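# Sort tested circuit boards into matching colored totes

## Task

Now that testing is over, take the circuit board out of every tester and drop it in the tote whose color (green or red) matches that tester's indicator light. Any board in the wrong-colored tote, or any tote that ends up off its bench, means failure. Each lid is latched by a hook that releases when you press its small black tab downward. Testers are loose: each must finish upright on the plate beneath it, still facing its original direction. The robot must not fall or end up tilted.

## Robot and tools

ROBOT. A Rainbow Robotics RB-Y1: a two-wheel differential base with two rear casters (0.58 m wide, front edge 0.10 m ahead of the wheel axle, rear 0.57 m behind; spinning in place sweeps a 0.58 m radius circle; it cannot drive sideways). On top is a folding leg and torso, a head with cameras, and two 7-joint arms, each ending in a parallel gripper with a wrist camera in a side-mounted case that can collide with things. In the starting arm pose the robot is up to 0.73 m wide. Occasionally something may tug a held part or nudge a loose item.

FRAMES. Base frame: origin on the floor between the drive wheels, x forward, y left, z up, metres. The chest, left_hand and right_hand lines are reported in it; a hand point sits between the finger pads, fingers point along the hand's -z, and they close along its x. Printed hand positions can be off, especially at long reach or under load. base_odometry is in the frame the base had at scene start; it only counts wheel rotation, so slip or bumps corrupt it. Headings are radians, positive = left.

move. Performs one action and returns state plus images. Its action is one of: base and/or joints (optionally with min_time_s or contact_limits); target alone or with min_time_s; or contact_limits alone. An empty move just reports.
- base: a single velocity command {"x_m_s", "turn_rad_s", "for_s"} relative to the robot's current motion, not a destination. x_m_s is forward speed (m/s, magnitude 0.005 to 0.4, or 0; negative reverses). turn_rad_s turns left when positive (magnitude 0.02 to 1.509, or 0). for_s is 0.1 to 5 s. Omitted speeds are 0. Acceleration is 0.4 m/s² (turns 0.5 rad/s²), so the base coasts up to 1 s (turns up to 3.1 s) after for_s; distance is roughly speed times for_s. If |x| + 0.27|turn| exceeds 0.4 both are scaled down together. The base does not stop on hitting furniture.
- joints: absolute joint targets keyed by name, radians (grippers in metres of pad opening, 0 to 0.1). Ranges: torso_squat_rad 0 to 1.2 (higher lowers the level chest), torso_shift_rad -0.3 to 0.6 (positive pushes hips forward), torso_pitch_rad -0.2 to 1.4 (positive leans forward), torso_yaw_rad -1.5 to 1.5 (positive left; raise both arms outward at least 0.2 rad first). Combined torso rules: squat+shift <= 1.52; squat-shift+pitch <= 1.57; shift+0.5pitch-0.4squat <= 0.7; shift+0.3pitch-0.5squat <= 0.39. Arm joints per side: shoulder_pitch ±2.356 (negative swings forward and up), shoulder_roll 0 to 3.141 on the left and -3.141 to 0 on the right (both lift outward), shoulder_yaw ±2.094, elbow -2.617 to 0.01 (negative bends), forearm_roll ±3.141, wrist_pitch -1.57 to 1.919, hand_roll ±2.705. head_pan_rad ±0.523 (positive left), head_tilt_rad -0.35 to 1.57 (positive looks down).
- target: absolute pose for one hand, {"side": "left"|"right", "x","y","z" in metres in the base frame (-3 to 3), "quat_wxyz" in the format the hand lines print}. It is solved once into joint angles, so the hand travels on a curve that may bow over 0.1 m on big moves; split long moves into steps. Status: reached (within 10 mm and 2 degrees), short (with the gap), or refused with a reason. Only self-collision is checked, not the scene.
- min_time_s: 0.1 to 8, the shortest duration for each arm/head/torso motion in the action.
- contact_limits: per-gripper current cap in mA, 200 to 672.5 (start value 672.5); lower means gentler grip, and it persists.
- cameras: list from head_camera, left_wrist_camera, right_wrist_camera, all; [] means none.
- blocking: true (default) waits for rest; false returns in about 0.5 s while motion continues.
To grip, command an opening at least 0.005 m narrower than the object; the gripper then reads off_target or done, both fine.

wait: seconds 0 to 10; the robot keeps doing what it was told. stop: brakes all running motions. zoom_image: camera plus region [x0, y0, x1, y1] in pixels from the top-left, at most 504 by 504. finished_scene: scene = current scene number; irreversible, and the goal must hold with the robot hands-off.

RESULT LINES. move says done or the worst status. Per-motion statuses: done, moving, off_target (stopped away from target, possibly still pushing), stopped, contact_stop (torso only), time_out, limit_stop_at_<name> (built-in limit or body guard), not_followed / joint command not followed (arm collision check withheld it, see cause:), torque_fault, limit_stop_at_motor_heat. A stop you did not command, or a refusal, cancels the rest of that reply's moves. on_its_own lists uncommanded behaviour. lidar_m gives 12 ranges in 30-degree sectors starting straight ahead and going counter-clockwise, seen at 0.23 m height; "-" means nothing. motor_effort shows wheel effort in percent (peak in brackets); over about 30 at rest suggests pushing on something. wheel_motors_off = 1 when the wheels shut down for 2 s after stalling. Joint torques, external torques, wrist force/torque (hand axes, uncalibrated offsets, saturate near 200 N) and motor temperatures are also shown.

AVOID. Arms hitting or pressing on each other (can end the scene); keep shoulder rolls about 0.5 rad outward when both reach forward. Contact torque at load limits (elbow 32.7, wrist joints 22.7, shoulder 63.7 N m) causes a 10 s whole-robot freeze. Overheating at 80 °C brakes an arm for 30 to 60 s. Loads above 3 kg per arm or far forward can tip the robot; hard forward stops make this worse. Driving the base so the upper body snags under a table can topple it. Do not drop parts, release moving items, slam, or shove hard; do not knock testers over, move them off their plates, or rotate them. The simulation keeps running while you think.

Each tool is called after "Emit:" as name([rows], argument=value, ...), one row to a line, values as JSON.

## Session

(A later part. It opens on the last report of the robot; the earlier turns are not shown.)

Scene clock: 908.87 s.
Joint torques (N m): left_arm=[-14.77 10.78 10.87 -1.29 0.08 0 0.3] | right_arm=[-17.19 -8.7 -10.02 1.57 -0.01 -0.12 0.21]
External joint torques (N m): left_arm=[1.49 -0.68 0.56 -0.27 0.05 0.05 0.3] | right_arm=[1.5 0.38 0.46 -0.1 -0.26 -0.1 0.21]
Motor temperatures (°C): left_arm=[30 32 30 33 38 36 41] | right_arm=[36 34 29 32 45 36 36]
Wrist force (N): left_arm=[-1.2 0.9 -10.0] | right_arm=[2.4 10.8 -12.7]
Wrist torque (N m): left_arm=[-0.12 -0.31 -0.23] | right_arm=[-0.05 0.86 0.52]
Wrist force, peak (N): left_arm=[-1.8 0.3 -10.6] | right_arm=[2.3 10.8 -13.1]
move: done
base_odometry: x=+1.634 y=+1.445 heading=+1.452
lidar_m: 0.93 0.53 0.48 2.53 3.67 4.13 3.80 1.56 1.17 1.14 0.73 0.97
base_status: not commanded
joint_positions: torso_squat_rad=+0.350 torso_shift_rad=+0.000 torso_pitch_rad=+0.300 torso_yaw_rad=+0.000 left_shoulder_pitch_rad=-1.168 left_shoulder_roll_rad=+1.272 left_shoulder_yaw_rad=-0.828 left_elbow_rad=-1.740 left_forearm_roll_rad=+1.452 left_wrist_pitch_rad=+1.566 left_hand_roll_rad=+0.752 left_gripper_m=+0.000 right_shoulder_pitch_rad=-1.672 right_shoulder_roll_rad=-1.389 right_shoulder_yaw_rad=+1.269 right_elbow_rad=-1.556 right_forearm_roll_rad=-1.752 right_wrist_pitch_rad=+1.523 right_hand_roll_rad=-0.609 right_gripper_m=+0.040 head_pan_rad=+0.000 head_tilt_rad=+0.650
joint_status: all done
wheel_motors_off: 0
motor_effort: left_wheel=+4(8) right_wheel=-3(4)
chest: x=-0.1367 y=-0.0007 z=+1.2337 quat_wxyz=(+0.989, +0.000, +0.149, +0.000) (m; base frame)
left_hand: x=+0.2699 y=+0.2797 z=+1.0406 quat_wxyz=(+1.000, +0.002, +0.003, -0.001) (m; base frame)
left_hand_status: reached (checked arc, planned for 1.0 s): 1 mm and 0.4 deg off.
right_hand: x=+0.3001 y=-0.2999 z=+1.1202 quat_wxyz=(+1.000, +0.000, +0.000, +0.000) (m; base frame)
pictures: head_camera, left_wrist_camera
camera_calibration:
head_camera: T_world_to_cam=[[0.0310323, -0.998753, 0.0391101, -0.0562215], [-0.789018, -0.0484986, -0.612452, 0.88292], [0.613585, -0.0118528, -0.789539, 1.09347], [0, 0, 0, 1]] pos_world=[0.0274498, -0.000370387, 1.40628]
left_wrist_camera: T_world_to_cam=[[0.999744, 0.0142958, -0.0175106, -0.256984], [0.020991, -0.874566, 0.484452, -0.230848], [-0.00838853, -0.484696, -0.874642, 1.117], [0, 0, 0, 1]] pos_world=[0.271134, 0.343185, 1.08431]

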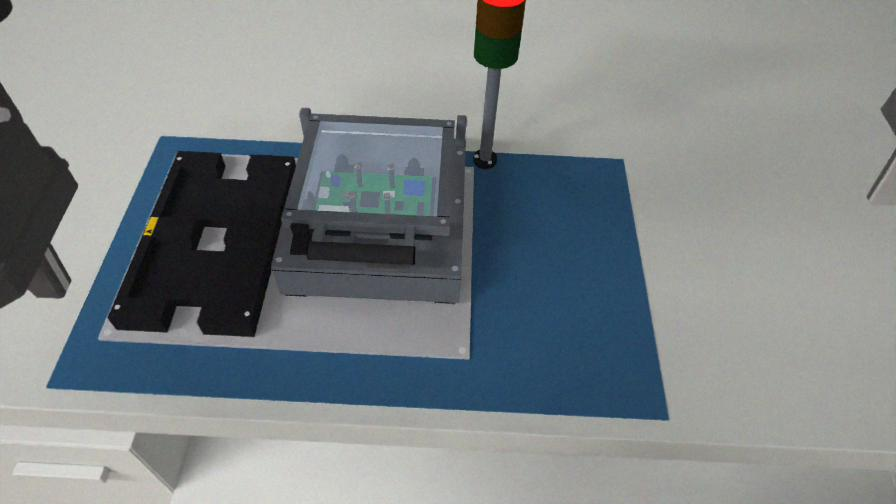

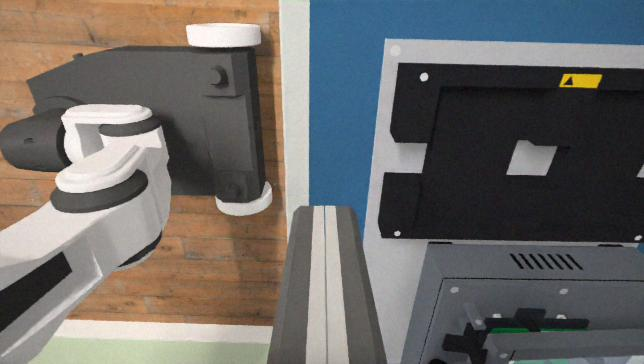

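Emit:
move(target={"side":"right","x":0.281,"y":0.06,"z":0.995,"quat_wxyz":[0.843,0,-0.537,0]}, min_time_s=2, cameras=["head_camera","right_wrist_camera"])

Emit:
move(target={"side":"right","x":0.349,"y":0.06,"z":0.963,"quat_wxyz":[0.843,0,-0.537,0]}, min_time_s=1.5, cameras=["head_camera"])

Emit:
zoom_image(camera="head_camera", region=[260, 120, 560, 330])

Scene clock: 916.87 s.
Joint torques (N m): left_arm=[-14.84 10.74 11.11 -1.3 0.19 -0.05 0.28] | right_arm=[-15.67 -2.03 -8.03 -1.95 1.22 0.98 0.1]
External joint torques (N m): left_arm=[1.42 -0.72 0.8 -0.28 0.16 0.01 0.28] | right_arm=[2.18 0.35 0.99 0.42 -0.49 0.09 0.05]
Motor temperatures (°C): left_arm=[30 32 30 33 38 36 41] | right_arm=[36 34 29 32 45 36 36]
Wrist force (N): left_arm=[-1.6 1.0 -9.7] | right_arm=[-3.5 10.5 -9.3]
Wrist torque (N m): left_arm=[-0.15 -0.39 -0.23] | right_arm=[-0.04 0.50 0.45]
Wrist force, peak (N): left_arm=[-1.4 0.9 -10.2] | right_arm=[0.0 13.7 -12.3]
move: done
base_odometry: x=+1.634 y=+1.445 heading=+1.452
lidar_m: 0.93 0.53 0.48 2.54 3.68 4.13 3.80 1.55 1.17 1.14 0.74 0.97
base_status: not commanded
joint_positions: torso_squat_rad=+0.350 torso_shift_rad=+0.000 torso_pitch_rad=+0.300 torso_yaw_rad=+0.000 left_shoulder_pitch_rad=-1.168 left_shoulder_roll_rad=+1.272 left_shoulder_yaw_rad=-0.828 left_elbow_rad=-1.740 left_forearm_roll_rad=+1.452 left_wrist_pitch_rad=+1.566 left_hand_roll_rad=+0.752 left_gripper_m=+0.000 right_shoulder_pitch_rad=-1.525 right_shoulder_roll_rad=-0.237 right_shoulder_yaw_rad=+1.698 right_elbow_rad=-1.690 right_forearm_roll_rad=-0.091 right_wrist_pitch_rad=+1.742 right_hand_roll_rad=-2.063 right_gripper_m=+0.040 head_pan_rad=+0.000 head_tilt_rad=+0.650
joint_status: all done
wheel_motors_off: 0
motor_effort: left_wheel=+3(7) right_wheel=-2(5)
chest: x=-0.1367 y=-0.0007 z=+1.2337 quat_wxyz=(+0.989, +0.000, +0.149, +0.000) (m; base frame)
left_hand: x=+0.2699 y=+0.2797 z=+1.0406 quat_wxyz=(+1.000, +0.002, +0.003, -0.001) (m; base frame)
right_hand: x=+0.2808 y=+0.0599 z=+0.9955 quat_wxyz=(+0.843, +0.001, -0.537, +0.000) (m; base frame)
right_hand_status: reached (checked arc, planned for 2.0 s): 1 mm and 0.1 deg off.
pictures: head_camera, right_wrist_camera
camera_calibration:
head_camera: T_world_to_cam=[[0.0309963, -0.998754, 0.0391231, -0.0562383], [-0.789008, -0.0484783, -0.612467, 0.88293], [0.6136, -0.0118843, -0.789528, 1.09346], [0, 0, 0, 1]] pos_world=[0.0274332, -0.000370234, 1.40629]
right_wrist_camera: T_world_to_cam=[[-0.407275, 0.0204406, -0.913077, 1.02458], [-0.399135, 0.895242, 0.198074, -0.105585], [0.821474, 0.445111, -0.356451, 0.169249], [0, 0, 0, 1]] pos_world=[0.23611, -0.0017533, 1.01676]

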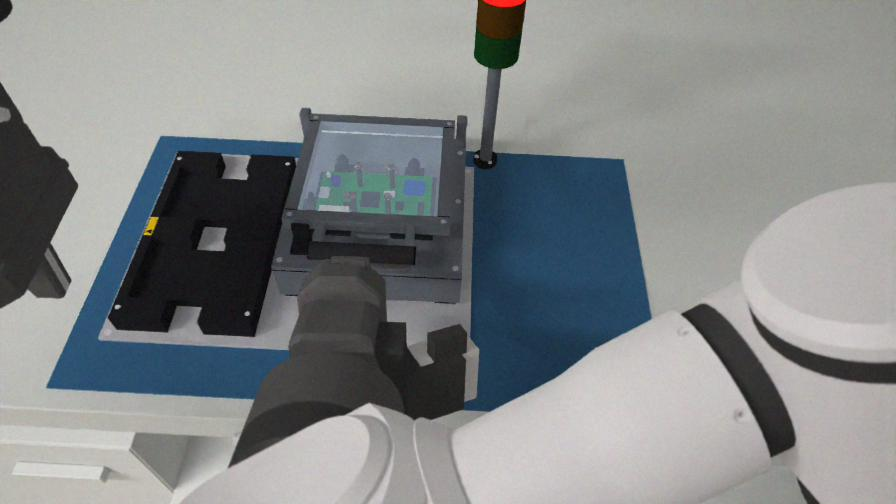

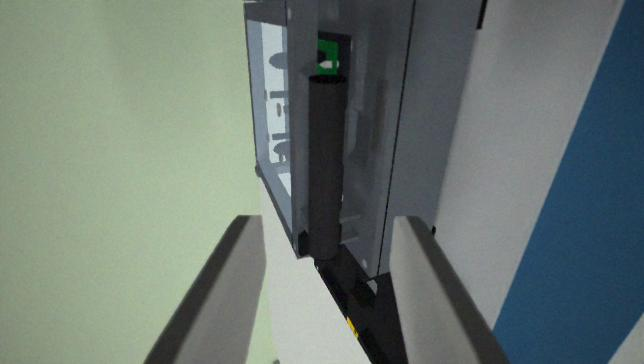

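Scene clock: 918.70 s.
Joint torques (N m): left_arm=[-14.67 10.76 11.04 -1.24 0.13 -0.1 0.32] | right_arm=[-16.96 -0.68 -7.17 -0.39 1.76 0.69 0.42]
External joint torques (N m): left_arm=[1.59 -0.7 0.73 -0.22 0.11 -0.05 0.32] | right_arm=[3.04 2.25 1.26 0.81 0.05 -0.16 0.37]
Motor temperatures (°C): left_arm=[30 32 30 33 38 36 41] | right_arm=[36 34 29 32 45 36 36]
Wrist force (N): left_arm=[-1.6 0.7 -9.8] | right_arm=[-3.6 10.5 -9.2]
Wrist torque (N m): left_arm=[-0.11 -0.38 -0.23] | right_arm=[-0.04 0.48 0.46]
Wrist force, peak (N): left_arm=[-1.4 0.9 -10.1] | right_arm=[-3.5 10.8 -9.4]
move: done
base_odometry: x=+1.634 y=+1.445 heading=+1.452
lidar_m: 0.93 0.53 0.47 2.53 3.67 4.13 3.80 1.54 1.17 1.14 0.74 0.97
base_status: not commanded
joint_positions: torso_squat_rad=+0.350 torso_shift_rad=+0.000 torso_pitch_rad=+0.300 torso_yaw_rad=+0.000 left_shoulder_pitch_rad=-1.168 left_shoulder_roll_rad=+1.272 left_shoulder_yaw_rad=-0.828 left_elbow_rad=-1.740 left_forearm_roll_rad=+1.452 left_wrist_pitch_rad=+1.566 left_hand_roll_rad=+0.752 left_gripper_m=+0.000 right_shoulder_pitch_rad=-1.507 right_shoulder_roll_rad=-0.212 right_shoulder_yaw_rad=+1.708 right_elbow_rad=-1.364 right_forearm_roll_rad=-0.077 right_wrist_pitch_rad=+1.445 right_hand_roll_rad=-2.047 right_gripper_m=+0.040 head_pan_rad=+0.000 head_tilt_rad=+0.650
joint_status: all done
wheel_motors_off: 0
motor_effort: left_wheel=+6(6) right_wheel=-3(4)
chest: x=-0.1367 y=-0.0007 z=+1.2337 quat_wxyz=(+0.989, +0.000, +0.149, +0.000) (m; base frame)
left_hand: x=+0.2699 y=+0.2797 z=+1.0406 quat_wxyz=(+1.000, +0.002, +0.003, -0.001) (m; base frame)
right_hand: x=+0.3490 y=+0.0597 z=+0.9637 quat_wxyz=(+0.843, +0.000, -0.537, +0.000) (m; base frame)
right_hand_status: reached (checked arc, planned for 1.5 s): 1 mm and 0.0 deg off.
pictures: head_camera
camera_calibration:
head_camera: T_world_to_cam=[[0.0309965, -0.998754, 0.039123, -0.0562381], [-0.789008, -0.0484785, -0.612467, 0.882931], [0.6136, -0.011884, -0.789527, 1.09346], [0, 0, 0, 1]] pos_world=[0.027433, -0.000370171, 1.40629]

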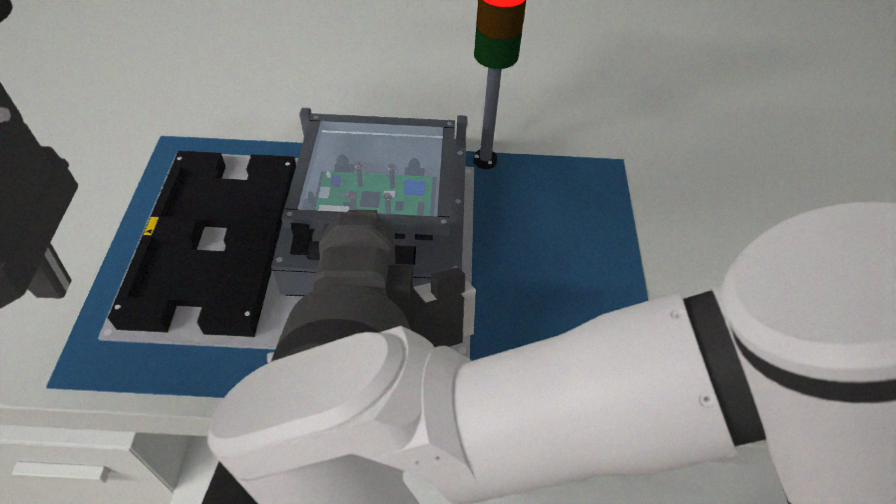

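Scaled by 1.680 from the camera's 896x504 image, which has a finer 1280x720 frame.

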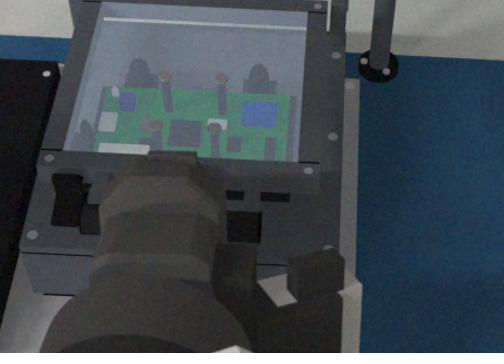

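Emit:
move(target={"side":"right","x":0.373,"y":0.06,"z":1.045,"quat_wxyz":[0.887,0,-0.462,0]}, min_time_s=2, cameras=["head_camera"])

Emit:
move(target={"side":"right","x":0.434,"y":0.06,"z":1.106,"quat_wxyz":[0.94,0,-0.342,0]}, min_time_s=1.5, cameras=["head_camera"])

Emit:
move(target={"side":"right","x":0.498,"y":0.035,"z":1.13,"quat_wxyz":[0.943,0.06,-0.32,0.06]}, min_time_s=1.5, cameras=["head_camera"])

Scene clock: 927.27 s.
Joint torques (N m): left_arm=[-14.95 10.74 10.99 -1.3 0.2 -0.11 0.36] | right_arm=[-23.37 -7.15 -12 -1.47 1.98 -0.04 0.34]
External joint torques (N m): left_arm=[1.31 -0.72 0.68 -0.28 0.18 -0.06 0.36] | right_arm=[-1.42 -1.6 -1.91 -0.53 0.23 -0.39 0.29]
Motor temperatures (°C): left_arm=[30 32 30 33 38 35 41] | right_arm=[36 34 29 32 45 36 36]
Wrist force (N): left_arm=[-1.5 1.0 -9.8] | right_arm=[-6.1 9.9 -12.7]
Wrist torque (N m): left_arm=[-0.14 -0.37 -0.23] | right_arm=[-0.11 0.59 0.45]
Wrist force, peak (N): left_arm=[-1.6 0.9 -10.3] | right_arm=[-9.4 14.1 -9.0]
move: done
base_odometry: x=+1.634 y=+1.445 heading=+1.452
lidar_m: 0.93 0.53 0.48 2.54 3.67 4.13 3.80 1.54 1.17 1.14 0.74 0.97
base_status: not commanded
joint_positions: torso_squat_rad=+0.350 torso_shift_rad=+0.000 torso_pitch_rad=+0.300 torso_yaw_rad=+0.000 left_shoulder_pitch_rad=-1.168 left_shoulder_roll_rad=+1.272 left_shoulder_yaw_rad=-0.828 left_elbow_rad=-1.740 left_forearm_roll_rad=+1.452 left_wrist_pitch_rad=+1.566 left_hand_roll_rad=+0.752 left_gripper_m=+0.000 right_shoulder_pitch_rad=-1.663 right_shoulder_roll_rad=-0.367 right_shoulder_yaw_rad=+1.470 right_elbow_rad=-1.512 right_forearm_roll_rad=-0.399 right_wrist_pitch_rad=+1.434 right_hand_roll_rad=-1.780 right_gripper_m=+0.040 head_pan_rad=+0.000 head_tilt_rad=+0.650
joint_status: all done
wheel_motors_off: 0
motor_effort: left_wheel=+4(6) right_wheel=-4(4)
chest: x=-0.1367 y=-0.0007 z=+1.2337 quat_wxyz=(+0.989, +0.000, +0.149, +0.000) (m; base frame)
left_hand: x=+0.2699 y=+0.2797 z=+1.0405 quat_wxyz=(+1.000, +0.002, +0.003, -0.001) (m; base frame)
right_hand: x=+0.3728 y=+0.0600 z=+1.0445 quat_wxyz=(+0.887, +0.000, -0.462, +0.000) (m; base frame)
right_hand_status: reached (checked arc, planned for 2.0 s): 1 mm and 0.0 deg off.
pictures: head_camera
camera_calibration:
head_camera: T_world_to_cam=[[0.0310036, -0.998754, 0.0391086, -0.0562284], [-0.789043, -0.0484746, -0.612422, 0.882883], [0.613555, -0.0118711, -0.789563, 1.09348], [0, 0, 0, 1]] pos_world=[0.0274628, -0.000380145, 1.40627]

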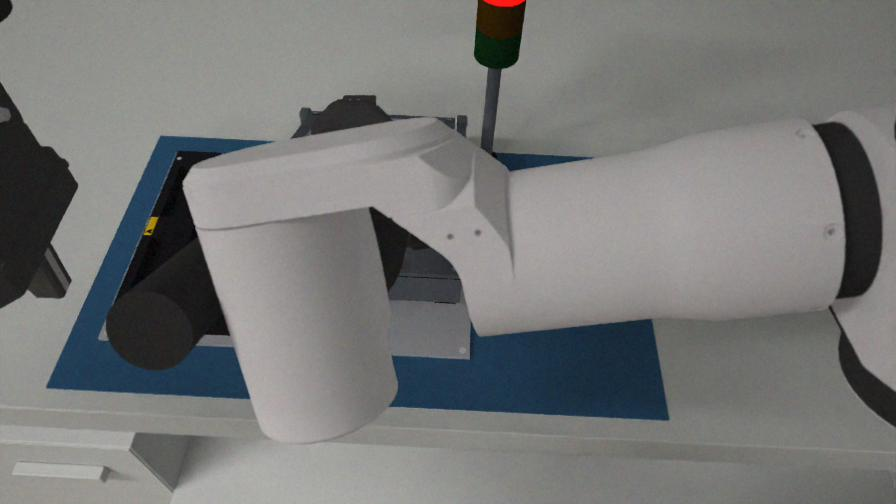

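Scene clock: 929.10 s.
Joint torques (N m): left_arm=[-14.83 10.67 10.99 -1.21 0.22 -0.09 0.3] | right_arm=[-25.26 -5.72 -10.17 0.17 1.49 -1.16 0.24]
External joint torques (N m): left_arm=[1.43 -0.79 0.68 -0.19 0.2 -0.04 0.3] | right_arm=[-0.11 2.37 -1.44 0.65 0.09 -0.78 0.2]
Motor temperatures (°C): left_arm=[30 32 30 33 38 35 41] | right_arm=[36 34 29 32 45 36 36]
Wrist force (N): left_arm=[-1.4 0.9 -10.0] | right_arm=[-4.6 9.5 -11.1]
Wrist torque (N m): left_arm=[-0.12 -0.36 -0.23] | right_arm=[-0.10 0.62 0.46]
Wrist force, peak (N): left_arm=[-1.2 1.0 -10.3] | right_arm=[-5.2 13.3 -12.7]
move: done
base_odometry: x=+1.634 y=+1.445 heading=+1.452
lidar_m: 0.93 0.53 0.47 2.53 3.67 4.14 3.79 1.55 1.17 1.14 0.74 0.97
base_status: not commanded
joint_positions: torso_squat_rad=+0.350 torso_shift_rad=+0.000 torso_pitch_rad=+0.300 torso_yaw_rad=+0.000 left_shoulder_pitch_rad=-1.168 left_shoulder_roll_rad=+1.272 left_shoulder_yaw_rad=-0.828 left_elbow_rad=-1.740 left_forearm_roll_rad=+1.452 left_wrist_pitch_rad=+1.566 left_hand_roll_rad=+0.752 left_gripper_m=+0.000 right_shoulder_pitch_rad=-1.822 right_shoulder_roll_rad=-0.341 right_shoulder_yaw_rad=+1.237 right_elbow_rad=-1.080 right_forearm_roll_rad=-0.848 right_wrist_pitch_rad=+1.296 right_hand_roll_rad=-1.279 right_gripper_m=+0.040 head_pan_rad=+0.000 head_tilt_rad=+0.650
joint_status: all done
wheel_motors_off: 0
motor_effort: left_wheel=+4(6) right_wheel=-3(4)
chest: x=-0.1366 y=-0.0008 z=+1.2337 quat_wxyz=(+0.989, +0.000, +0.149, +0.000) (m; base frame)
left_hand: x=+0.2700 y=+0.2797 z=+1.0405 quat_wxyz=(+1.000, +0.002, +0.003, -0.001) (m; base frame)
right_hand: x=+0.4340 y=+0.0595 z=+1.1058 quat_wxyz=(+0.940, +0.000, -0.342, +0.000) (m; base frame)
right_hand_status: reached (checked arc, planned for 1.5 s): 1 mm and 0.0 deg off.
pictures: head_camera
camera_calibration:
head_camera: T_world_to_cam=[[0.0309944, -0.998756, 0.0390695, -0.0562075], [-0.789052, -0.0484431, -0.612414, 0.882878], [0.613544, -0.0118465, -0.789572, 1.09349], [0, 0, 0, 1]] pos_world=[0.0274769, -0.00041426, 1.40627]

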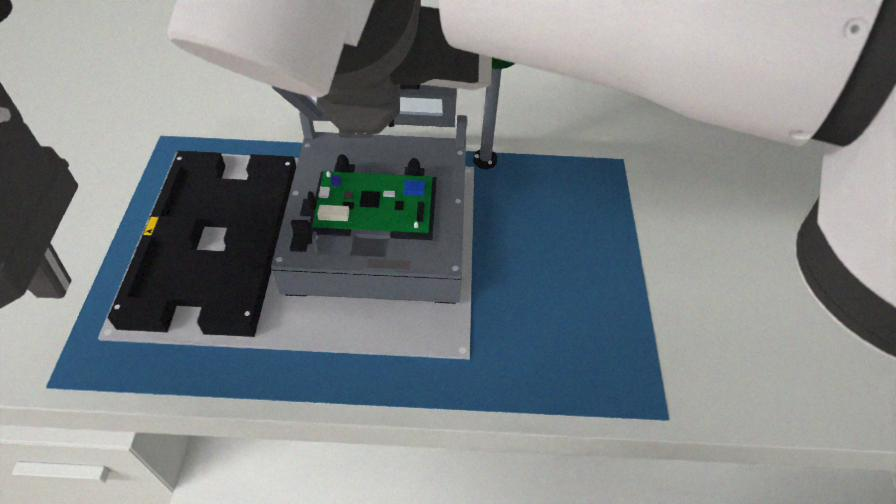

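Scene clock: 930.93 s.
Joint torques (N m): left_arm=[-14.65 10.65 11.09 -1.28 0.23 -0.08 0.25] | right_arm=[-27.84 -7.3 -7.78 -0.78 0.88 -2 0.2]
External joint torques (N m): left_arm=[1.61 -0.82 0.78 -0.26 0.2 -0.02 0.25] | right_arm=[-0.58 1.81 -1.5 0.71 -0.01 -0.96 0.16]
Motor temperatures (°C): left_arm=[30 32 30 33 38 35 41] | right_arm=[36 34 29 32 45 36 36]
Wrist force (N): left_arm=[-1.4 0.9 -9.8] | right_arm=[-4.6 10.1 -11.8]
Wrist torque (N m): left_arm=[-0.12 -0.35 -0.23] | right_arm=[-0.06 0.73 0.46]
Wrist force, peak (N): left_arm=[-1.4 0.9 -10.4] | right_arm=[-5.5 13.2 -13.8]
move: done
base_odometry: x=+1.634 y=+1.445 heading=+1.452
lidar_m: 0.93 0.53 0.47 2.53 3.67 4.13 3.80 1.55 1.18 1.13 0.74 0.97
base_status: not commanded
joint_positions: torso_squat_rad=+0.350 torso_shift_rad=+0.000 torso_pitch_rad=+0.300 torso_yaw_rad=+0.000 left_shoulder_pitch_rad=-1.168 left_shoulder_roll_rad=+1.272 left_shoulder_yaw_rad=-0.828 left_elbow_rad=-1.740 left_forearm_roll_rad=+1.452 left_wrist_pitch_rad=+1.566 left_hand_roll_rad=+0.752 left_gripper_m=+0.000 right_shoulder_pitch_rad=-1.845 right_shoulder_roll_rad=-0.334 right_shoulder_yaw_rad=+1.100 right_elbow_rad=-0.691 right_forearm_roll_rad=-1.061 right_wrist_pitch_rad=+1.063 right_hand_roll_rad=-0.753 right_gripper_m=+0.040 head_pan_rad=+0.000 head_tilt_rad=+0.650
joint_status: all done
wheel_motors_off: 0
motor_effort: left_wheel=+5(6) right_wheel=-1(4)
chest: x=-0.1366 y=-0.0008 z=+1.2337 quat_wxyz=(+0.989, +0.000, +0.149, +0.000) (m; base frame)
left_hand: x=+0.2700 y=+0.2797 z=+1.0406 quat_wxyz=(+1.000, +0.002, +0.003, -0.001) (m; base frame)
right_hand: x=+0.4978 y=+0.0346 z=+1.1297 quat_wxyz=(+0.943, +0.060, -0.321, +0.060) (m; base frame)
right_hand_status: reached (checked arc, planned for 1.5 s): 1 mm and 0.1 deg off.
pictures: head_camera
camera_calibration:
head_camera: T_world_to_cam=[[0.030986, -0.998757, 0.0390414, -0.056191], [-0.789055, -0.0484192, -0.612411, 0.882873], [0.61354, -0.0118297, -0.789575, 1.09349], [0, 0, 0, 1]] pos_world=[0.027477, -0.000437493, 1.40627]

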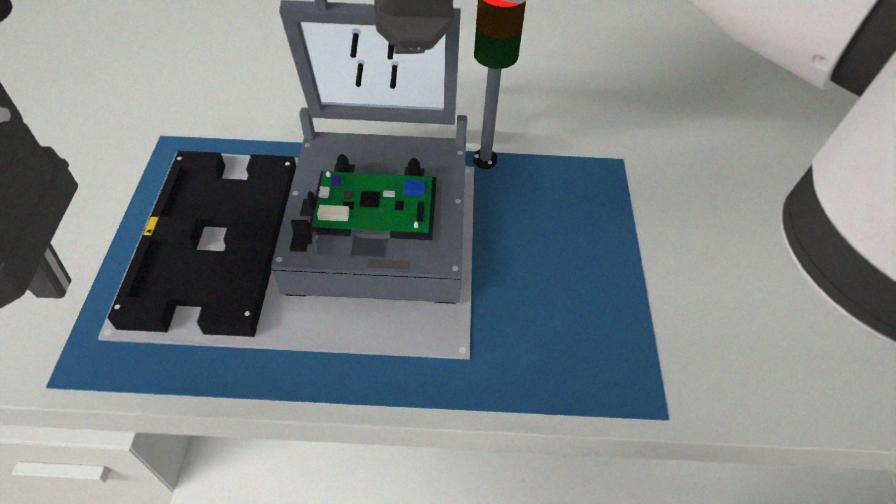

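Emit:
move(base={"x_m_s":0.06,"for_s":1.1}, cameras=["head_camera"])

Emit:
move(target={"side":"right","x":0.44,"y":0.0,"z":1.21,"quat_wxyz":[0.943,0.06,-0.32,0.06]}, min_time_s=1.5, cameras=["head_camera"])

Emit:
move(target={"side":"right","x":0.30,"y":-0.30,"z":1.12,"quat_wxyz":[1,0,0,0]}, cameras=[])

Emit:
move(joints={"left_gripper_m":0.092}, cameras=[])

Emit:
move(target={"side":"left","x":0.37,"y":0.08,"z":1.03,"quat_wxyz":[1,0,0,0]}, cameras=["head_camera","left_wrist_camera"])

Scene clock: 942.50 s.
Joint torques (N m): left_arm=[-14.85 10.72 10.81 -1.19 0.26 -0.06 0.32] | right_arm=[-26.43 -12.01 -5.72 0.8 3.5 -3.04 0.45]
External joint torques (N m): left_arm=[1.41 -0.74 0.5 -0.17 0.24 -0.01 0.32] | right_arm=[0.81 -2.9 0.57 2.28 2.62 -2 0.41]
Motor temperatures (°C): left_arm=[30 32 30 33 38 35 41] | right_arm=[36 34 29 32 45 36 36]
Wrist force (N): left_arm=[-1.6 0.7 -10.1] | right_arm=[-9.3 15.4 -6.9]
Wrist torque (N m): left_arm=[-0.08 -0.39 -0.23] | right_arm=[-0.27 2.42 -0.18]
Wrist force, peak (N): left_arm=[-1.5 0.9 -10.2] | right_arm=[-10.8 14.7 -10.6]
move: done
base_odometry: x=+1.642 y=+1.511 heading=+1.453
lidar_m: 0.87 0.53 0.44 0.93 3.67 4.19 3.81 1.55 1.17 0.75 0.72 0.90
base_status: done (sent for 1.1 of 1.1 s)
joint_positions: torso_squat_rad=+0.350 torso_shift_rad=+0.000 torso_pitch_rad=+0.300 torso_yaw_rad=+0.000 left_shoulder_pitch_rad=-1.168 left_shoulder_roll_rad=+1.272 left_shoulder_yaw_rad=-0.828 left_elbow_rad=-1.740 left_forearm_roll_rad=+1.452 left_wrist_pitch_rad=+1.566 left_hand_roll_rad=+0.752 left_gripper_m=+0.000 right_shoulder_pitch_rad=-1.846 right_shoulder_roll_rad=-0.333 right_shoulder_yaw_rad=+1.099 right_elbow_rad=-0.691 right_forearm_roll_rad=-1.062 right_wrist_pitch_rad=+1.063 right_hand_roll_rad=-0.753 right_gripper_m=+0.041 head_pan_rad=+0.000 head_tilt_rad=+0.650
joint_status: not commanded
wheel_motors_off: 0
motor_effort: left_wheel=+4(22) right_wheel=-4(19)
chest: x=-0.1367 y=-0.0008 z=+1.2337 quat_wxyz=(+0.989, +0.000, +0.149, +0.000) (m; base frame)
left_hand: x=+0.2699 y=+0.2797 z=+1.0406 quat_wxyz=(+1.000, +0.002, +0.003, -0.001) (m; base frame)
right_hand: x=+0.4972 y=+0.0356 z=+1.1298 quat_wxyz=(+0.943, +0.061, -0.321, +0.060) (m; base frame)
pictures: head_camera
camera_calibration:
head_camera: T_world_to_cam=[[0.0310014, -0.998756, 0.0390613, -0.0561929], [-0.788967, -0.0484453, -0.612523, 0.882947], [0.613653, -0.011829, -0.789487, 1.09347], [0, 0, 0, 1]] pos_world=[0.0273472, -0.000413701, 1.4063]

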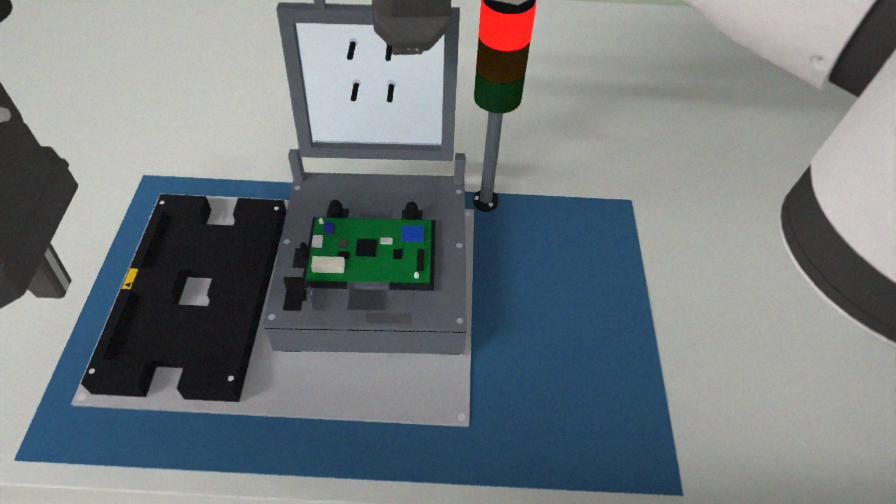

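Scene clock: 944.33 s.
Joint torques (N m): left_arm=[-15.05 10.86 10.8 -1.15 0.19 -0.08 0.27] | right_arm=[-23.8 -8.97 -10.6 -0.58 0.64 -0.83 -0.08]
External joint torques (N m): left_arm=[1.21 -0.6 0.49 -0.13 0.16 -0.03 0.27] | right_arm=[1.2 -0.41 -0.45 -0.28 -0.5 0 -0.12]
Motor temperatures (°C): left_arm=[30 32 30 33 38 35 41] | right_arm=[37 34 29 32 45 36 36]
Wrist force (N): left_arm=[-1.5 0.9 -9.7] | right_arm=[-1.6 10.0 -11.6]
Wrist torque (N m): left_arm=[-0.13 -0.37 -0.22] | right_arm=[-0.01 0.61 0.48]
Wrist force, peak (N): left_arm=[-1.5 0.8 -10.1] | right_arm=[-17.0 12.6 -25.4]
move: done
base_odometry: x=+1.642 y=+1.511 heading=+1.453
lidar_m: 0.87 0.54 0.44 0.93 3.67 4.19 3.81 1.55 1.17 0.75 0.72 0.90
base_status: not commanded
joint_positions: torso_squat_rad=+0.350 torso_shift_rad=+0.000 torso_pitch_rad=+0.300 torso_yaw_rad=+0.000 left_shoulder_pitch_rad=-1.168 left_shoulder_roll_rad=+1.272 left_shoulder_yaw_rad=-0.828 left_elbow_rad=-1.740 left_forearm_roll_rad=+1.452 left_wrist_pitch_rad=+1.566 left_hand_roll_rad=+0.752 left_gripper_m=+0.000 right_shoulder_pitch_rad=-1.867 right_shoulder_roll_rad=-0.662 right_shoulder_yaw_rad=+1.054 right_elbow_rad=-1.289 right_forearm_roll_rad=-1.099 right_wrist_pitch_rad=+1.337 right_hand_roll_rad=-0.983 right_gripper_m=+0.040 head_pan_rad=+0.000 head_tilt_rad=+0.650
joint_status: all done
wheel_motors_off: 0
motor_effort: left_wheel=+3(5) right_wheel=-2(3)
chest: x=-0.1366 y=-0.0007 z=+1.2337 quat_wxyz=(+0.989, +0.000, +0.149, +0.000) (m; base frame)
left_hand: x=+0.2700 y=+0.2797 z=+1.0405 quat_wxyz=(+1.000, +0.002, +0.003, -0.001) (m; base frame)
right_hand: x=+0.4400 y=+0.0001 z=+1.2099 quat_wxyz=(+0.944, +0.060, -0.319, +0.060) (m; base frame)
right_hand_status: reached (checked arc, planned for 1.5 s): 0 mm and 0.1 deg off.
pictures: head_camera
camera_calibration:
head_camera: T_world_to_cam=[[0.0310127, -0.998756, 0.0390593, -0.0561915], [-0.789095, -0.0484505, -0.612357, 0.882833], [0.613488, -0.0118307, -0.789616, 1.09351], [0, 0, 0, 1]] pos_world=[0.0275288, -0.000410892, 1.40625]

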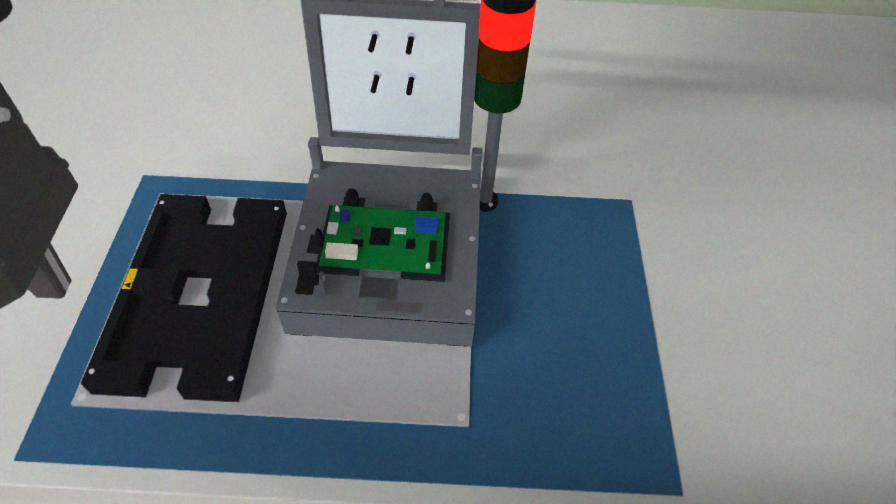

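Scene clock: 945.83 s.
Joint torques (N m): left_arm=[-15 10.58 11.08 -1.04 0.24 -0.04 0.25] | right_arm=[-17.63 -10.05 -11.34 -0.01 0.19 -0.27 -0.06]
External joint torques (N m): left_arm=[1.25 -0.89 0.77 -0.02 0.21 0.02 0.24] | right_arm=[1.11 1.27 -0.76 -0.34 -0.06 -0.25 -0.06]
Motor temperatures (°C): left_arm=[30 32 30 33 38 35 41] | right_arm=[36 34 29 32 45 36 36]
Wrist force (N): left_arm=[-1.9 0.7 -9.8] | right_arm=[2.1 10.4 -13.0]
Wrist torque (N m): left_arm=[-0.08 -0.42 -0.21] | right_arm=[-0.01 0.82 0.52]
Wrist force, peak (N): left_arm=[-1.6 0.9 -10.1] | right_arm=[1.5 10.8 -13.4]
move: done
base_odometry: x=+1.642 y=+1.511 heading=+1.453
lidar_m: 0.87 0.54 0.44 0.93 3.67 4.19 3.80 1.56 1.17 0.76 0.72 0.90
base_status: not commanded
joint_positions: torso_squat_rad=+0.350 torso_shift_rad=+0.000 torso_pitch_rad=+0.300 torso_yaw_rad=+0.000 left_shoulder_pitch_rad=-1.168 left_shoulder_roll_rad=+1.272 left_shoulder_yaw_rad=-0.828 left_elbow_rad=-1.740 left_forearm_roll_rad=+1.452 left_wrist_pitch_rad=+1.566 left_hand_roll_rad=+0.752 left_gripper_m=+0.000 right_shoulder_pitch_rad=-1.460 right_shoulder_roll_rad=-1.334 right_shoulder_yaw_rad=+0.953 right_elbow_rad=-1.557 right_forearm_roll_rad=-1.623 right_wrist_pitch_rad=+1.657 right_hand_roll_rad=-0.626 right_gripper_m=+0.040 head_pan_rad=+0.000 head_tilt_rad=+0.650
joint_status: all done
wheel_motors_off: 0
motor_effort: left_wheel=+4(5) right_wheel=-3(4)
chest: x=-0.1366 y=-0.0007 z=+1.2337 quat_wxyz=(+0.989, +0.000, +0.149, +0.000) (m; base frame)
left_hand: x=+0.2700 y=+0.2797 z=+1.0405 quat_wxyz=(+1.000, +0.002, +0.003, -0.001) (m; base frame)
right_hand: x=+0.2999 y=-0.3002 z=+1.1202 quat_wxyz=(+1.000, +0.000, +0.000, +0.000) (m; base frame)
right_hand_status: reached (checked arc, planned for 1.0 s): 0 mm and 0.1 deg off.
pictures: none
No camera images: "cameras" was empty.

Scene clock: 947.43 s.
Joint torques (N m): left_arm=[-15.14 10.71 10.84 -1.07 0.18 -0.03 0.36] | right_arm=[-17.83 -9.66 -11.53 0.06 0.22 -0.27 -0.1]
External joint torques (N m): left_arm=[1.12 -0.75 0.53 -0.05 0.15 0.02 0.36] | right_arm=[0.9 1.67 -0.95 -0.27 -0.04 -0.25 -0.1]
Motor temperatures (°C): left_arm=[30 32 30 33 38 35 41] | right_arm=[36 34 29 32 45 36 36]
Wrist force (N): left_arm=[-1.5 0.8 -10.1] | right_arm=[2.4 10.5 -12.8]
Wrist torque (N m): left_arm=[-0.11 -0.36 -0.22] | right_arm=[-0.03 0.87 0.51]
Wrist force, peak (N): left_arm=[-1.4 0.9 -10.2] | right_arm=[2.0 10.8 -13.2]
move: done
base_odometry: x=+1.642 y=+1.511 heading=+1.453
lidar_m: 0.87 0.54 0.43 0.93 3.67 4.19 3.81 1.55 1.18 0.76 0.71 0.90
base_status: not commanded
joint_positions: torso_squat_rad=+0.350 torso_shift_rad=+0.000 torso_pitch_rad=+0.300 torso_yaw_rad=+0.000 left_shoulder_pitch_rad=-1.168 left_shoulder_roll_rad=+1.272 left_shoulder_yaw_rad=-0.828 left_elbow_rad=-1.740 left_forearm_roll_rad=+1.452 left_wrist_pitch_rad=+1.566 left_hand_roll_rad=+0.752 left_gripper_m=+0.092 right_shoulder_pitch_rad=-1.460 right_shoulder_roll_rad=-1.334 right_shoulder_yaw_rad=+0.953 right_elbow_rad=-1.557 right_forearm_roll_rad=-1.623 right_wrist_pitch_rad=+1.657 right_hand_roll_rad=-0.626 right_gripper_m=+0.040 head_pan_rad=+0.000 head_tilt_rad=+0.650
joint_status: all done
wheel_motors_off: 0
motor_effort: left_wheel=+3(4) right_wheel=-2(4)
chest: x=-0.1366 y=-0.0007 z=+1.2337 quat_wxyz=(+0.989, +0.000, +0.149, +0.000) (m; base frame)
left_hand: x=+0.2700 y=+0.2797 z=+1.0405 quat_wxyz=(+1.000, +0.002, +0.003, -0.001) (m; base frame)
right_hand: x=+0.3000 y=-0.3002 z=+1.1202 quat_wxyz=(+1.000, +0.000, +0.000, +0.000) (m; base frame)
pictures: none
No camera images: "cameras" was empty.

Scene clock: 949.10 s.
Joint torques (N m): left_arm=[-21.62 7.85 6.05 -1.55 0.21 0.21 -0.16] | right_arm=[-17.48 -9.77 -11.05 0.36 0.13 -0.17 -0.05]
External joint torques (N m): left_arm=[2.2 0.25 -1.31 1.15 0.19 0.28 -0.16] | right_arm=[1.26 1.55 -0.46 0.03 -0.13 -0.14 -0.05]
Motor temperatures (°C): left_arm=[30 32 30 33 38 35 41] | right_arm=[36 34 29 32 45 36 36]
Wrist force (N): left_arm=[-1.2 0.6 -9.9] | right_arm=[2.4 10.4 -12.8]
Wrist torque (N m): left_arm=[-0.09 -0.32 -0.23] | right_arm=[-0.02 0.88 0.52]
Wrist force, peak (N): left_arm=[-1.7 0.4 -10.7] | right_arm=[2.5 11.2 -13.0]
move: done
base_odometry: x=+1.642 y=+1.511 heading=+1.453
lidar_m: 0.86 0.53 0.44 0.92 3.66 4.19 3.81 1.56 1.17 0.75 0.72 0.91
base_status: not commanded
joint_positions: torso_squat_rad=+0.350 torso_shift_rad=+0.000 torso_pitch_rad=+0.300 torso_yaw_rad=+0.000 left_shoulder_pitch_rad=-1.598 left_shoulder_roll_rad=+0.515 left_shoulder_yaw_rad=-0.958 left_elbow_rad=-0.917 left_forearm_roll_rad=+1.263 left_wrist_pitch_rad=+1.614 left_hand_roll_rad=+0.735 left_gripper_m=+0.092 right_shoulder_pitch_rad=-1.460 right_shoulder_roll_rad=-1.334 right_shoulder_yaw_rad=+0.953 right_elbow_rad=-1.557 right_forearm_roll_rad=-1.623 right_wrist_pitch_rad=+1.657 right_hand_roll_rad=-0.626 right_gripper_m=+0.040 head_pan_rad=+0.000 head_tilt_rad=+0.650
joint_status: all done
wheel_motors_off: 0
motor_effort: left_wheel=+3(5) right_wheel=-3(4)
chest: x=-0.1366 y=-0.0007 z=+1.2337 quat_wxyz=(+0.989, +0.000, +0.149, +0.000) (m; base frame)
left_hand: x=+0.3699 y=+0.0798 z=+1.0302 quat_wxyz=(+1.000, +0.000, -0.001, +0.000) (m; base frame)
left_hand_status: reached (checked arc, planned for 1.2 s): 0 mm and 0.1 deg off.
right_hand: x=+0.3000 y=-0.3002 z=+1.1202 quat_wxyz=(+1.000, +0.000, +0.000, +0.000) (m; base frame)
pictures: head_camera, left_wrist_camera
camera_calibration:
head_camera: T_world_to_cam=[[0.030965, -0.998755, 0.0391117, -0.0562421], [-0.789067, -0.0484455, -0.612394, 0.882874], [0.613527, -0.0118989, -0.789584, 1.09348], [0, 0, 0, 1]] pos_world=[0.0275064, -0.000389495, 1.40626]
left_wrist_camera: T_world_to_cam=[[0.999826, 0.0153134, -0.0106629, -0.361411], [0.0185727, -0.87189, 0.48935, -0.407174], [-0.00180325, -0.489463, -0.872022, 1.00711], [0, 0, 0, 1]] pos_world=[0.370726, 0.143467, 1.07362]

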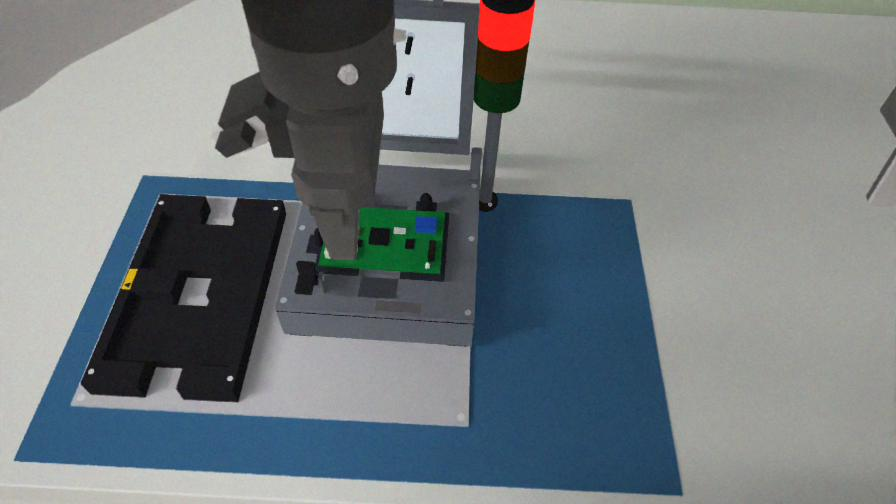

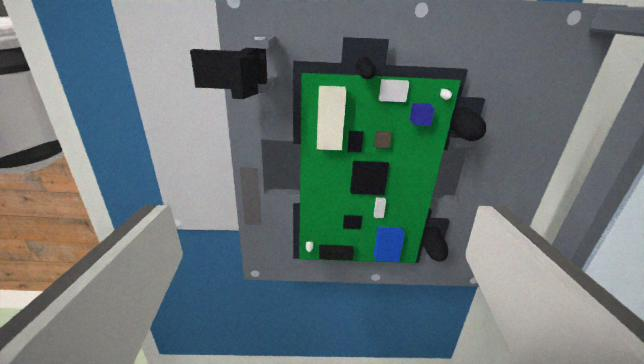

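Emit:
move(target={"side":"left","x":0.396,"y":0.062,"z":0.985,"quat_wxyz":[1,0,0,-0.006]}, cameras=["left_wrist_camera"])

Emit:
zoom_image(camera="left_wrist_camera", region=[130, 0, 530, 364])

Scene clock: 967.23 s.
Joint torques (N m): left_arm=[-23.24 7.12 1.53 -1.72 0.23 -0.15 0.27] | right_arm=[-17.71 -9.83 -11.11 0.48 0.13 -0.31 -0.12]
External joint torques (N m): left_arm=[1.42 -0.51 -0.95 0.97 0.22 -0.02 0.27] | right_arm=[1.02 1.5 -0.53 0.15 -0.13 -0.29 -0.12]
Motor temperatures (°C): left_arm=[30 32 30 33 38 35 41] | right_arm=[36 34 29 32 45 36 36]
Wrist force (N): left_arm=[-1.6 1.1 -9.7] | right_arm=[2.2 10.7 -12.8]
Wrist torque (N m): left_arm=[-0.14 -0.36 -0.20] | right_arm=[-0.05 0.85 0.53]
Wrist force, peak (N): left_arm=[-1.7 2.1 -10.4] | right_arm=[2.6 11.1 -13.0]
move: done
base_odometry: x=+1.642 y=+1.511 heading=+1.453
lidar_m: 0.87 0.53 0.44 0.93 3.67 4.20 3.80 1.56 1.17 0.75 0.72 0.90
base_status: not commanded
joint_positions: torso_squat_rad=+0.350 torso_shift_rad=+0.000 torso_pitch_rad=+0.300 torso_yaw_rad=+0.000 left_shoulder_pitch_rad=-1.705 left_shoulder_roll_rad=+0.217 left_shoulder_yaw_rad=-0.967 left_elbow_rad=-0.267 left_forearm_roll_rad=+1.233 left_wrist_pitch_rad=+1.415 left_hand_roll_rad=+0.421 left_gripper_m=+0.092 right_shoulder_pitch_rad=-1.460 right_shoulder_roll_rad=-1.333 right_shoulder_yaw_rad=+0.953 right_elbow_rad=-1.557 right_forearm_roll_rad=-1.623 right_wrist_pitch_rad=+1.657 right_hand_roll_rad=-0.626 right_gripper_m=+0.040 head_pan_rad=+0.000 head_tilt_rad=+0.650
joint_status: all done
wheel_motors_off: 0
motor_effort: left_wheel=+4(5) right_wheel=-2(4)
chest: x=-0.1366 y=-0.0007 z=+1.2337 quat_wxyz=(+0.989, +0.000, +0.149, +0.000) (m; base frame)
left_hand: x=+0.3955 y=+0.0621 z=+0.9852 quat_wxyz=(+1.000, -0.003, -0.011, -0.006) (m; base frame)
left_hand_status: reached (checked arc, as near as the solve gets, planned for 1.0 s): 1 mm and 1.3 deg off.
right_hand: x=+0.3000 y=-0.3001 z=+1.1202 quat_wxyz=(+1.000, +0.000, +0.000, +0.000) (m; base frame)
pictures: left_wrist_camera
camera_calibration:
left_wrist_camera: T_world_to_cam=[[0.999957, 0.00330291, 0.00862607, -0.405545], [-0.00139443, -0.869199, 0.494461, -0.398354], [0.00913093, -0.494452, -0.869157, 0.952367], [0, 0, 0, 1]] pos_world=[0.396276, 0.12599, 1.02823]

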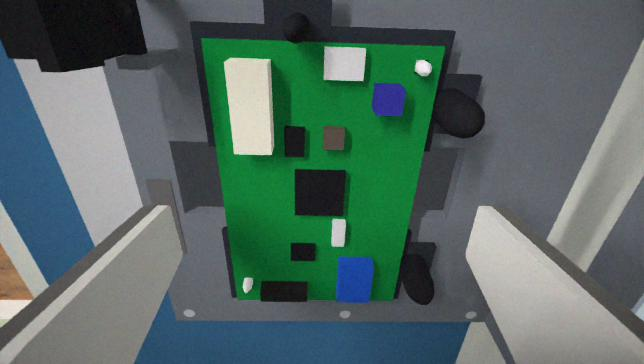

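Scaled by 1.260 from the camera's 644x364 image, which has a finer 920x520 frame.

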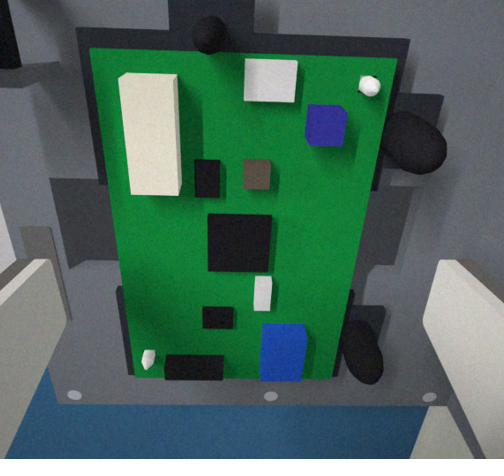

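Emit:
move(target={"side":"left","x":0.3966,"y":0.060,"z":0.95,"quat_wxyz":[1,0,0,-0.011]}, min_time_s=1, cameras=["left_wrist_camera"])

Emit:
zoom_image(camera="left_wrist_camera", region=[130, 80, 530, 364])

Scene clock: 982.23 s.
Joint torques (N m): left_arm=[-22.14 5.28 1.03 -1.71 0.01 -0.5 -0.2] | right_arm=[-17.77 -9.75 -11.09 0.54 0.1 -0.16 -0.13]
External joint torques (N m): left_arm=[2.21 -1.85 -1.43 0.99 0.01 -0.3 -0.2] | right_arm=[0.96 1.57 -0.5 0.21 -0.15 -0.14 -0.13]
Motor temperatures (°C): left_arm=[30 32 30 33 38 35 41] | right_arm=[36 34 29 32 45 36 36]
Wrist force (N): left_arm=[-1.7 0.9 -9.6] | right_arm=[2.4 10.6 -12.8]
Wrist torque (N m): left_arm=[-0.13 -0.40 -0.21] | right_arm=[-0.02 0.89 0.52]
Wrist force, peak (N): left_arm=[-1.8 0.9 -10.1] | right_arm=[2.4 10.7 -13.3]
move: short
base_odometry: x=+1.642 y=+1.511 heading=+1.453
lidar_m: 0.86 0.53 0.44 0.93 3.66 4.19 3.81 1.56 1.18 0.76 0.71 0.90
base_status: not commanded
joint_positions: torso_squat_rad=+0.350 torso_shift_rad=+0.000 torso_pitch_rad=+0.300 torso_yaw_rad=+0.000 left_shoulder_pitch_rad=-1.641 left_shoulder_roll_rad=+0.195 left_shoulder_yaw_rad=-0.981 left_elbow_rad=-0.267 left_forearm_roll_rad=+1.214 left_wrist_pitch_rad=+1.312 left_hand_roll_rad=+0.417 left_gripper_m=+0.092 right_shoulder_pitch_rad=-1.460 right_shoulder_roll_rad=-1.333 right_shoulder_yaw_rad=+0.953 right_elbow_rad=-1.557 right_forearm_roll_rad=-1.623 right_wrist_pitch_rad=+1.657 right_hand_roll_rad=-0.626 right_gripper_m=+0.040 head_pan_rad=+0.000 head_tilt_rad=+0.650
joint_status: all done
wheel_motors_off: 0
motor_effort: left_wheel=+3(5) right_wheel=-2(4)
chest: x=-0.1366 y=-0.0007 z=+1.2337 quat_wxyz=(+0.989, +0.000, +0.149, +0.000) (m; base frame)
left_hand: x=+0.3962 y=+0.0602 z=+0.9504 quat_wxyz=(+0.999, -0.009, -0.029, -0.011) (m; base frame)
left_hand_status: short (checked arc, as near as the solve gets, planned for 1.0 s): 1 mm and 3.4 deg off. The place is met; only the turn is off.
right_hand: x=+0.3000 y=-0.3001 z=+1.1202 quat_wxyz=(+1.000, +0.000, +0.000, +0.000) (m; base frame)
pictures: left_wrist_camera
camera_calibration:
left_wrist_camera: T_world_to_cam=[[0.998979, -0.00598055, 0.0447796, -0.439298], [-0.0277338, -0.863628, 0.503366, -0.381143], [0.0356625, -0.504094, -0.862912, 0.905365], [0, 0, 0, 1]] pos_world=[0.395992, 0.124595, 0.992777]

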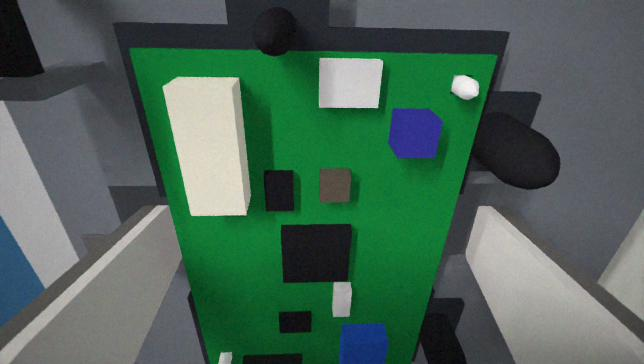

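Scaled by 1.260 from the camera's 644x364 image, which has a finer 920x520 frame.

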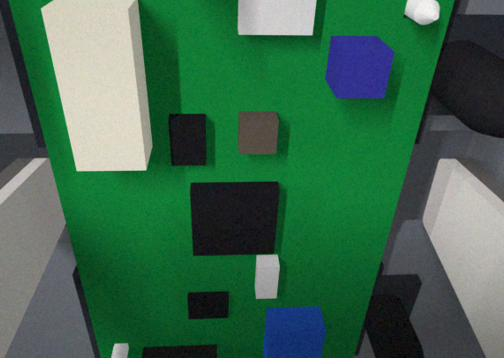

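Emit:
move(target={"side":"left","x":0.385,"y":0.060,"z":1.02,"quat_wxyz":[1,0,0,-0.011]}, cameras=[])

Emit:
move(joints={"torso_pitch_rad":0.38}, cameras=[])

Emit:
move(target={"side":"left","x":0.3966,"y":0.060,"z":0.95,"quat_wxyz":[1,0,0,-0.011]}, cameras=["left_wrist_camera"])

Scene clock: 995.10 s.
Joint torques (N m): left_arm=[-22.83 7.72 5.76 -2.8 0.34 -0.17 -0.04] | right_arm=[-17.83 -10 -10.94 0.4 0.17 -0.18 -0.03]
External joint torques (N m): left_arm=[1.75 0.05 0.7 0.01 0.32 -0.1 -0.04] | right_arm=[0.91 1.33 -0.35 0.07 -0.09 -0.16 -0.03]
Motor temperatures (°C): left_arm=[30 32 30 33 38 35 41] | right_arm=[36 34 29 32 45 36 36]
Wrist force (N): left_arm=[-1.4 0.6 -10.0] | right_arm=[2.0 10.4 -12.8]
Wrist torque (N m): left_arm=[-0.09 -0.34 -0.20] | right_arm=[-0.01 0.82 0.51]
Wrist force, peak (N): left_arm=[-2.2 0.8 -10.6] | right_arm=[2.3 10.7 -13.4]
move: done
base_odometry: x=+1.642 y=+1.511 heading=+1.453
lidar_m: 0.87 0.53 0.44 0.92 3.67 4.19 3.80 1.55 1.17 0.75 0.72 0.90
base_status: not commanded
joint_positions: torso_squat_rad=+0.350 torso_shift_rad=+0.000 torso_pitch_rad=+0.300 torso_yaw_rad=+0.000 left_shoulder_pitch_rad=-1.681 left_shoulder_roll_rad=+0.353 left_shoulder_yaw_rad=-0.960 left_elbow_rad=-0.589 left_forearm_roll_rad=+1.241 left_wrist_pitch_rad=+1.559 left_hand_roll_rad=+0.577 left_gripper_m=+0.092 right_shoulder_pitch_rad=-1.460 right_shoulder_roll_rad=-1.333 right_shoulder_yaw_rad=+0.953 right_elbow_rad=-1.557 right_forearm_roll_rad=-1.623 right_wrist_pitch_rad=+1.657 right_hand_roll_rad=-0.626 right_gripper_m=+0.040 head_pan_rad=+0.000 head_tilt_rad=+0.650
joint_status: all done
wheel_motors_off: 0
motor_effort: left_wheel=+4(5) right_wheel=-3(4)
chest: x=-0.1366 y=-0.0007 z=+1.2337 quat_wxyz=(+0.989, +0.000, +0.149, +0.000) (m; base frame)
left_hand: x=+0.3849 y=+0.0601 z=+1.0200 quat_wxyz=(+1.000, +0.001, +0.002, -0.011) (m; base frame)
left_hand_status: reached (checked arc, planned for 0.7 s): 0 mm and 0.3 deg off.
right_hand: x=+0.3000 y=-0.3001 z=+1.1202 quat_wxyz=(+1.000, +0.000, +0.000, +0.000) (m; base frame)
pictures: none
No camera images: "cameras" was empty.

Scene clock: 996.17 s.
Joint torques (N m): left_arm=[-22.85 7.02 5.64 -3.03 0.41 -0.02 0] | right_arm=[-17.53 -10.96 -10.76 0.2 0.07 -0.15 -0.08]
External joint torques (N m): left_arm=[1.39 -0.03 0.68 0.01 0.3 -0.09 -0.01] | right_arm=[0.87 1.08 -0.24 0.18 -0.09 -0.26 -0.08]
Motor temperatures (°C): left_arm=[30 32 30 33 38 35 41] | right_arm=[36 34 29 32 45 36 36]
Wrist force (N): left_arm=[-1.0 0.8 -9.7] | right_arm=[2.9 10.7 -13.0]
Wrist torque (N m): left_arm=[-0.13 -0.31 -0.20] | right_arm=[-0.04 0.89 0.54]
Wrist force, peak (N): left_arm=[-0.8 0.8 -10.3] | right_arm=[3.0 10.6 -13.3]
move: done
base_odometry: x=+1.642 y=+1.511 heading=+1.453
lidar_m: 0.87 0.54 0.44 0.93 3.66 4.20 3.81 1.56 1.17 0.75 0.72 0.90
base_status: not commanded
joint_positions: torso_squat_rad=+0.350 torso_shift_rad=+0.000 torso_pitch_rad=+0.380 torso_yaw_rad=+0.000 left_shoulder_pitch_rad=-1.681 left_shoulder_roll_rad=+0.353 left_shoulder_yaw_rad=-0.960 left_elbow_rad=-0.589 left_forearm_roll_rad=+1.241 left_wrist_pitch_rad=+1.559 left_hand_roll_rad=+0.577 left_gripper_m=+0.092 right_shoulder_pitch_rad=-1.460 right_shoulder_roll_rad=-1.333 right_shoulder_yaw_rad=+0.953 right_elbow_rad=-1.557 right_forearm_roll_rad=-1.623 right_wrist_pitch_rad=+1.657 right_hand_roll_rad=-0.626 right_gripper_m=+0.040 head_pan_rad=+0.000 head_tilt_rad=+0.650
joint_status: all done
wheel_motors_off: 0
motor_effort: left_wheel=+2(4) right_wheel=-4(4)
chest: x=-0.1133 y=-0.0007 z=+1.2254 quat_wxyz=(+0.982, +0.000, +0.189, +0.000) (m; base frame)
left_hand: x=+0.3894 y=+0.0601 z=+0.9707 quat_wxyz=(+0.999, +0.000, +0.042, -0.011) (m; base frame)
right_hand: x=+0.3129 y=-0.3001 z=+1.0775 quat_wxyz=(+0.999, +0.000, +0.040, +0.000) (m; base frame)
pictures: none
No camera images: "cameras" was empty.

Scene clock: 997.37 s.
Joint torques (N m): left_arm=[-22.45 7.38 4.97 -3.25 0.2 -0.19 0.07] | right_arm=[-17.19 -10.59 -10.79 0.07 0.11 -0.13 -0.06]
External joint torques (N m): left_arm=[1.41 0.64 -0.88 -0.14 0.17 -0.12 0.07] | right_arm=[1.21 1.45 -0.27 0.05 -0.05 -0.24 -0.05]
Motor temperatures (°C): left_arm=[30 32 30 33 38 35 41] | right_arm=[36 34 29 32 45 36 36]
Wrist force (N): left_arm=[-1.4 1.2 -9.9] | right_arm=[2.9 10.3 -12.9]
Wrist torque (N m): left_arm=[-0.17 -0.37 -0.21] | right_arm=[0.02 0.91 0.55]
Wrist force, peak (N): left_arm=[-1.5 1.8 -10.6] | right_arm=[3.0 10.8 -13.2]
move: done
base_odometry: x=+1.642 y=+1.511 heading=+1.453
lidar_m: 0.87 0.54 0.44 0.93 3.67 4.19 3.81 1.55 1.16 0.74 0.72 0.91
base_status: not commanded
joint_positions: torso_squat_rad=+0.350 torso_shift_rad=+0.000 torso_pitch_rad=+0.380 torso_yaw_rad=+0.000 left_shoulder_pitch_rad=-1.614 left_shoulder_roll_rad=+0.389 left_shoulder_yaw_rad=-0.987 left_elbow_rad=-0.716 left_forearm_roll_rad=+1.190 left_wrist_pitch_rad=+1.470 left_hand_roll_rad=+0.651 left_gripper_m=+0.092 right_shoulder_pitch_rad=-1.460 right_shoulder_roll_rad=-1.333 right_shoulder_yaw_rad=+0.953 right_elbow_rad=-1.557 right_forearm_roll_rad=-1.623 right_wrist_pitch_rad=+1.657 right_hand_roll_rad=-0.626 right_gripper_m=+0.040 head_pan_rad=+0.000 head_tilt_rad=+0.650
joint_status: all done
wheel_motors_off: 0
motor_effort: left_wheel=+2(4) right_wheel=-4(5)
chest: x=-0.1133 y=-0.0007 z=+1.2254 quat_wxyz=(+0.982, +0.000, +0.189, +0.000) (m; base frame)
left_hand: x=+0.3965 y=+0.0598 z=+0.9501 quat_wxyz=(+1.000, +0.000, +0.001, -0.011) (m; base frame)
left_hand_status: reached (checked arc, planned for 0.4 s): 0 mm and 0.1 deg off.
right_hand: x=+0.3129 y=-0.3001 z=+1.0775 quat_wxyz=(+0.999, +0.000, +0.040, +0.000) (m; base frame)
pictures: left_wrist_camera
camera_calibration:
left_wrist_camera: T_world_to_cam=[[0.999881, -0.00683917, -0.0137958, -0.38429], [0.000774284, -0.872482, 0.488646, -0.378121], [-0.0153785, -0.488599, -0.872373, 0.933193], [0, 0, 0, 1]] pos_world=[0.398888, 0.123425, 0.993558]

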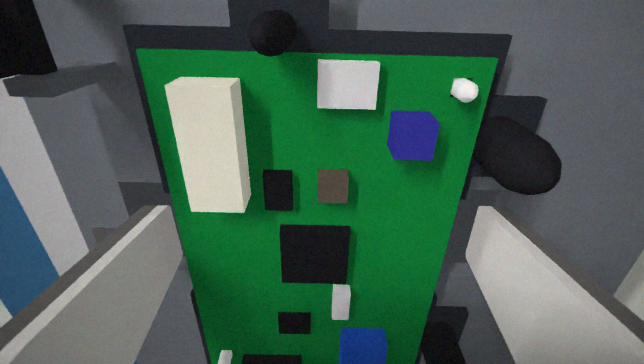

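Emit:
zoom_image(camera="left_wrist_camera", region=[90, 150, 250, 364])

Emit:
zoom_image(camera="left_wrist_camera", region=[400, 150, 560, 364])

Scaled by 2.355 from the camera's 644x364 image, which has a finer 920x520 frame.

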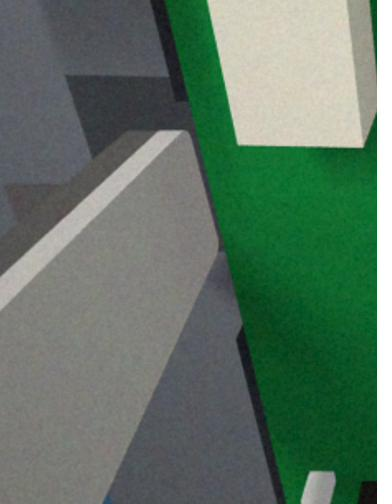

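Scaled by 2.355 from the camera's 644x364 image, which has a finer 920x520 frame.

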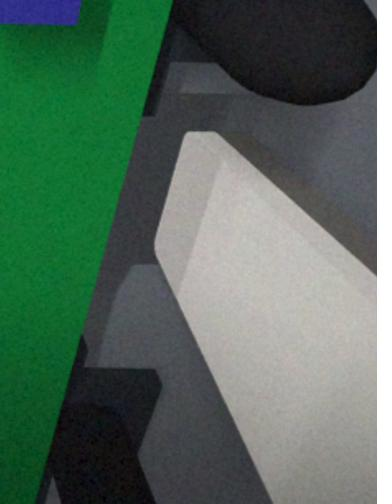

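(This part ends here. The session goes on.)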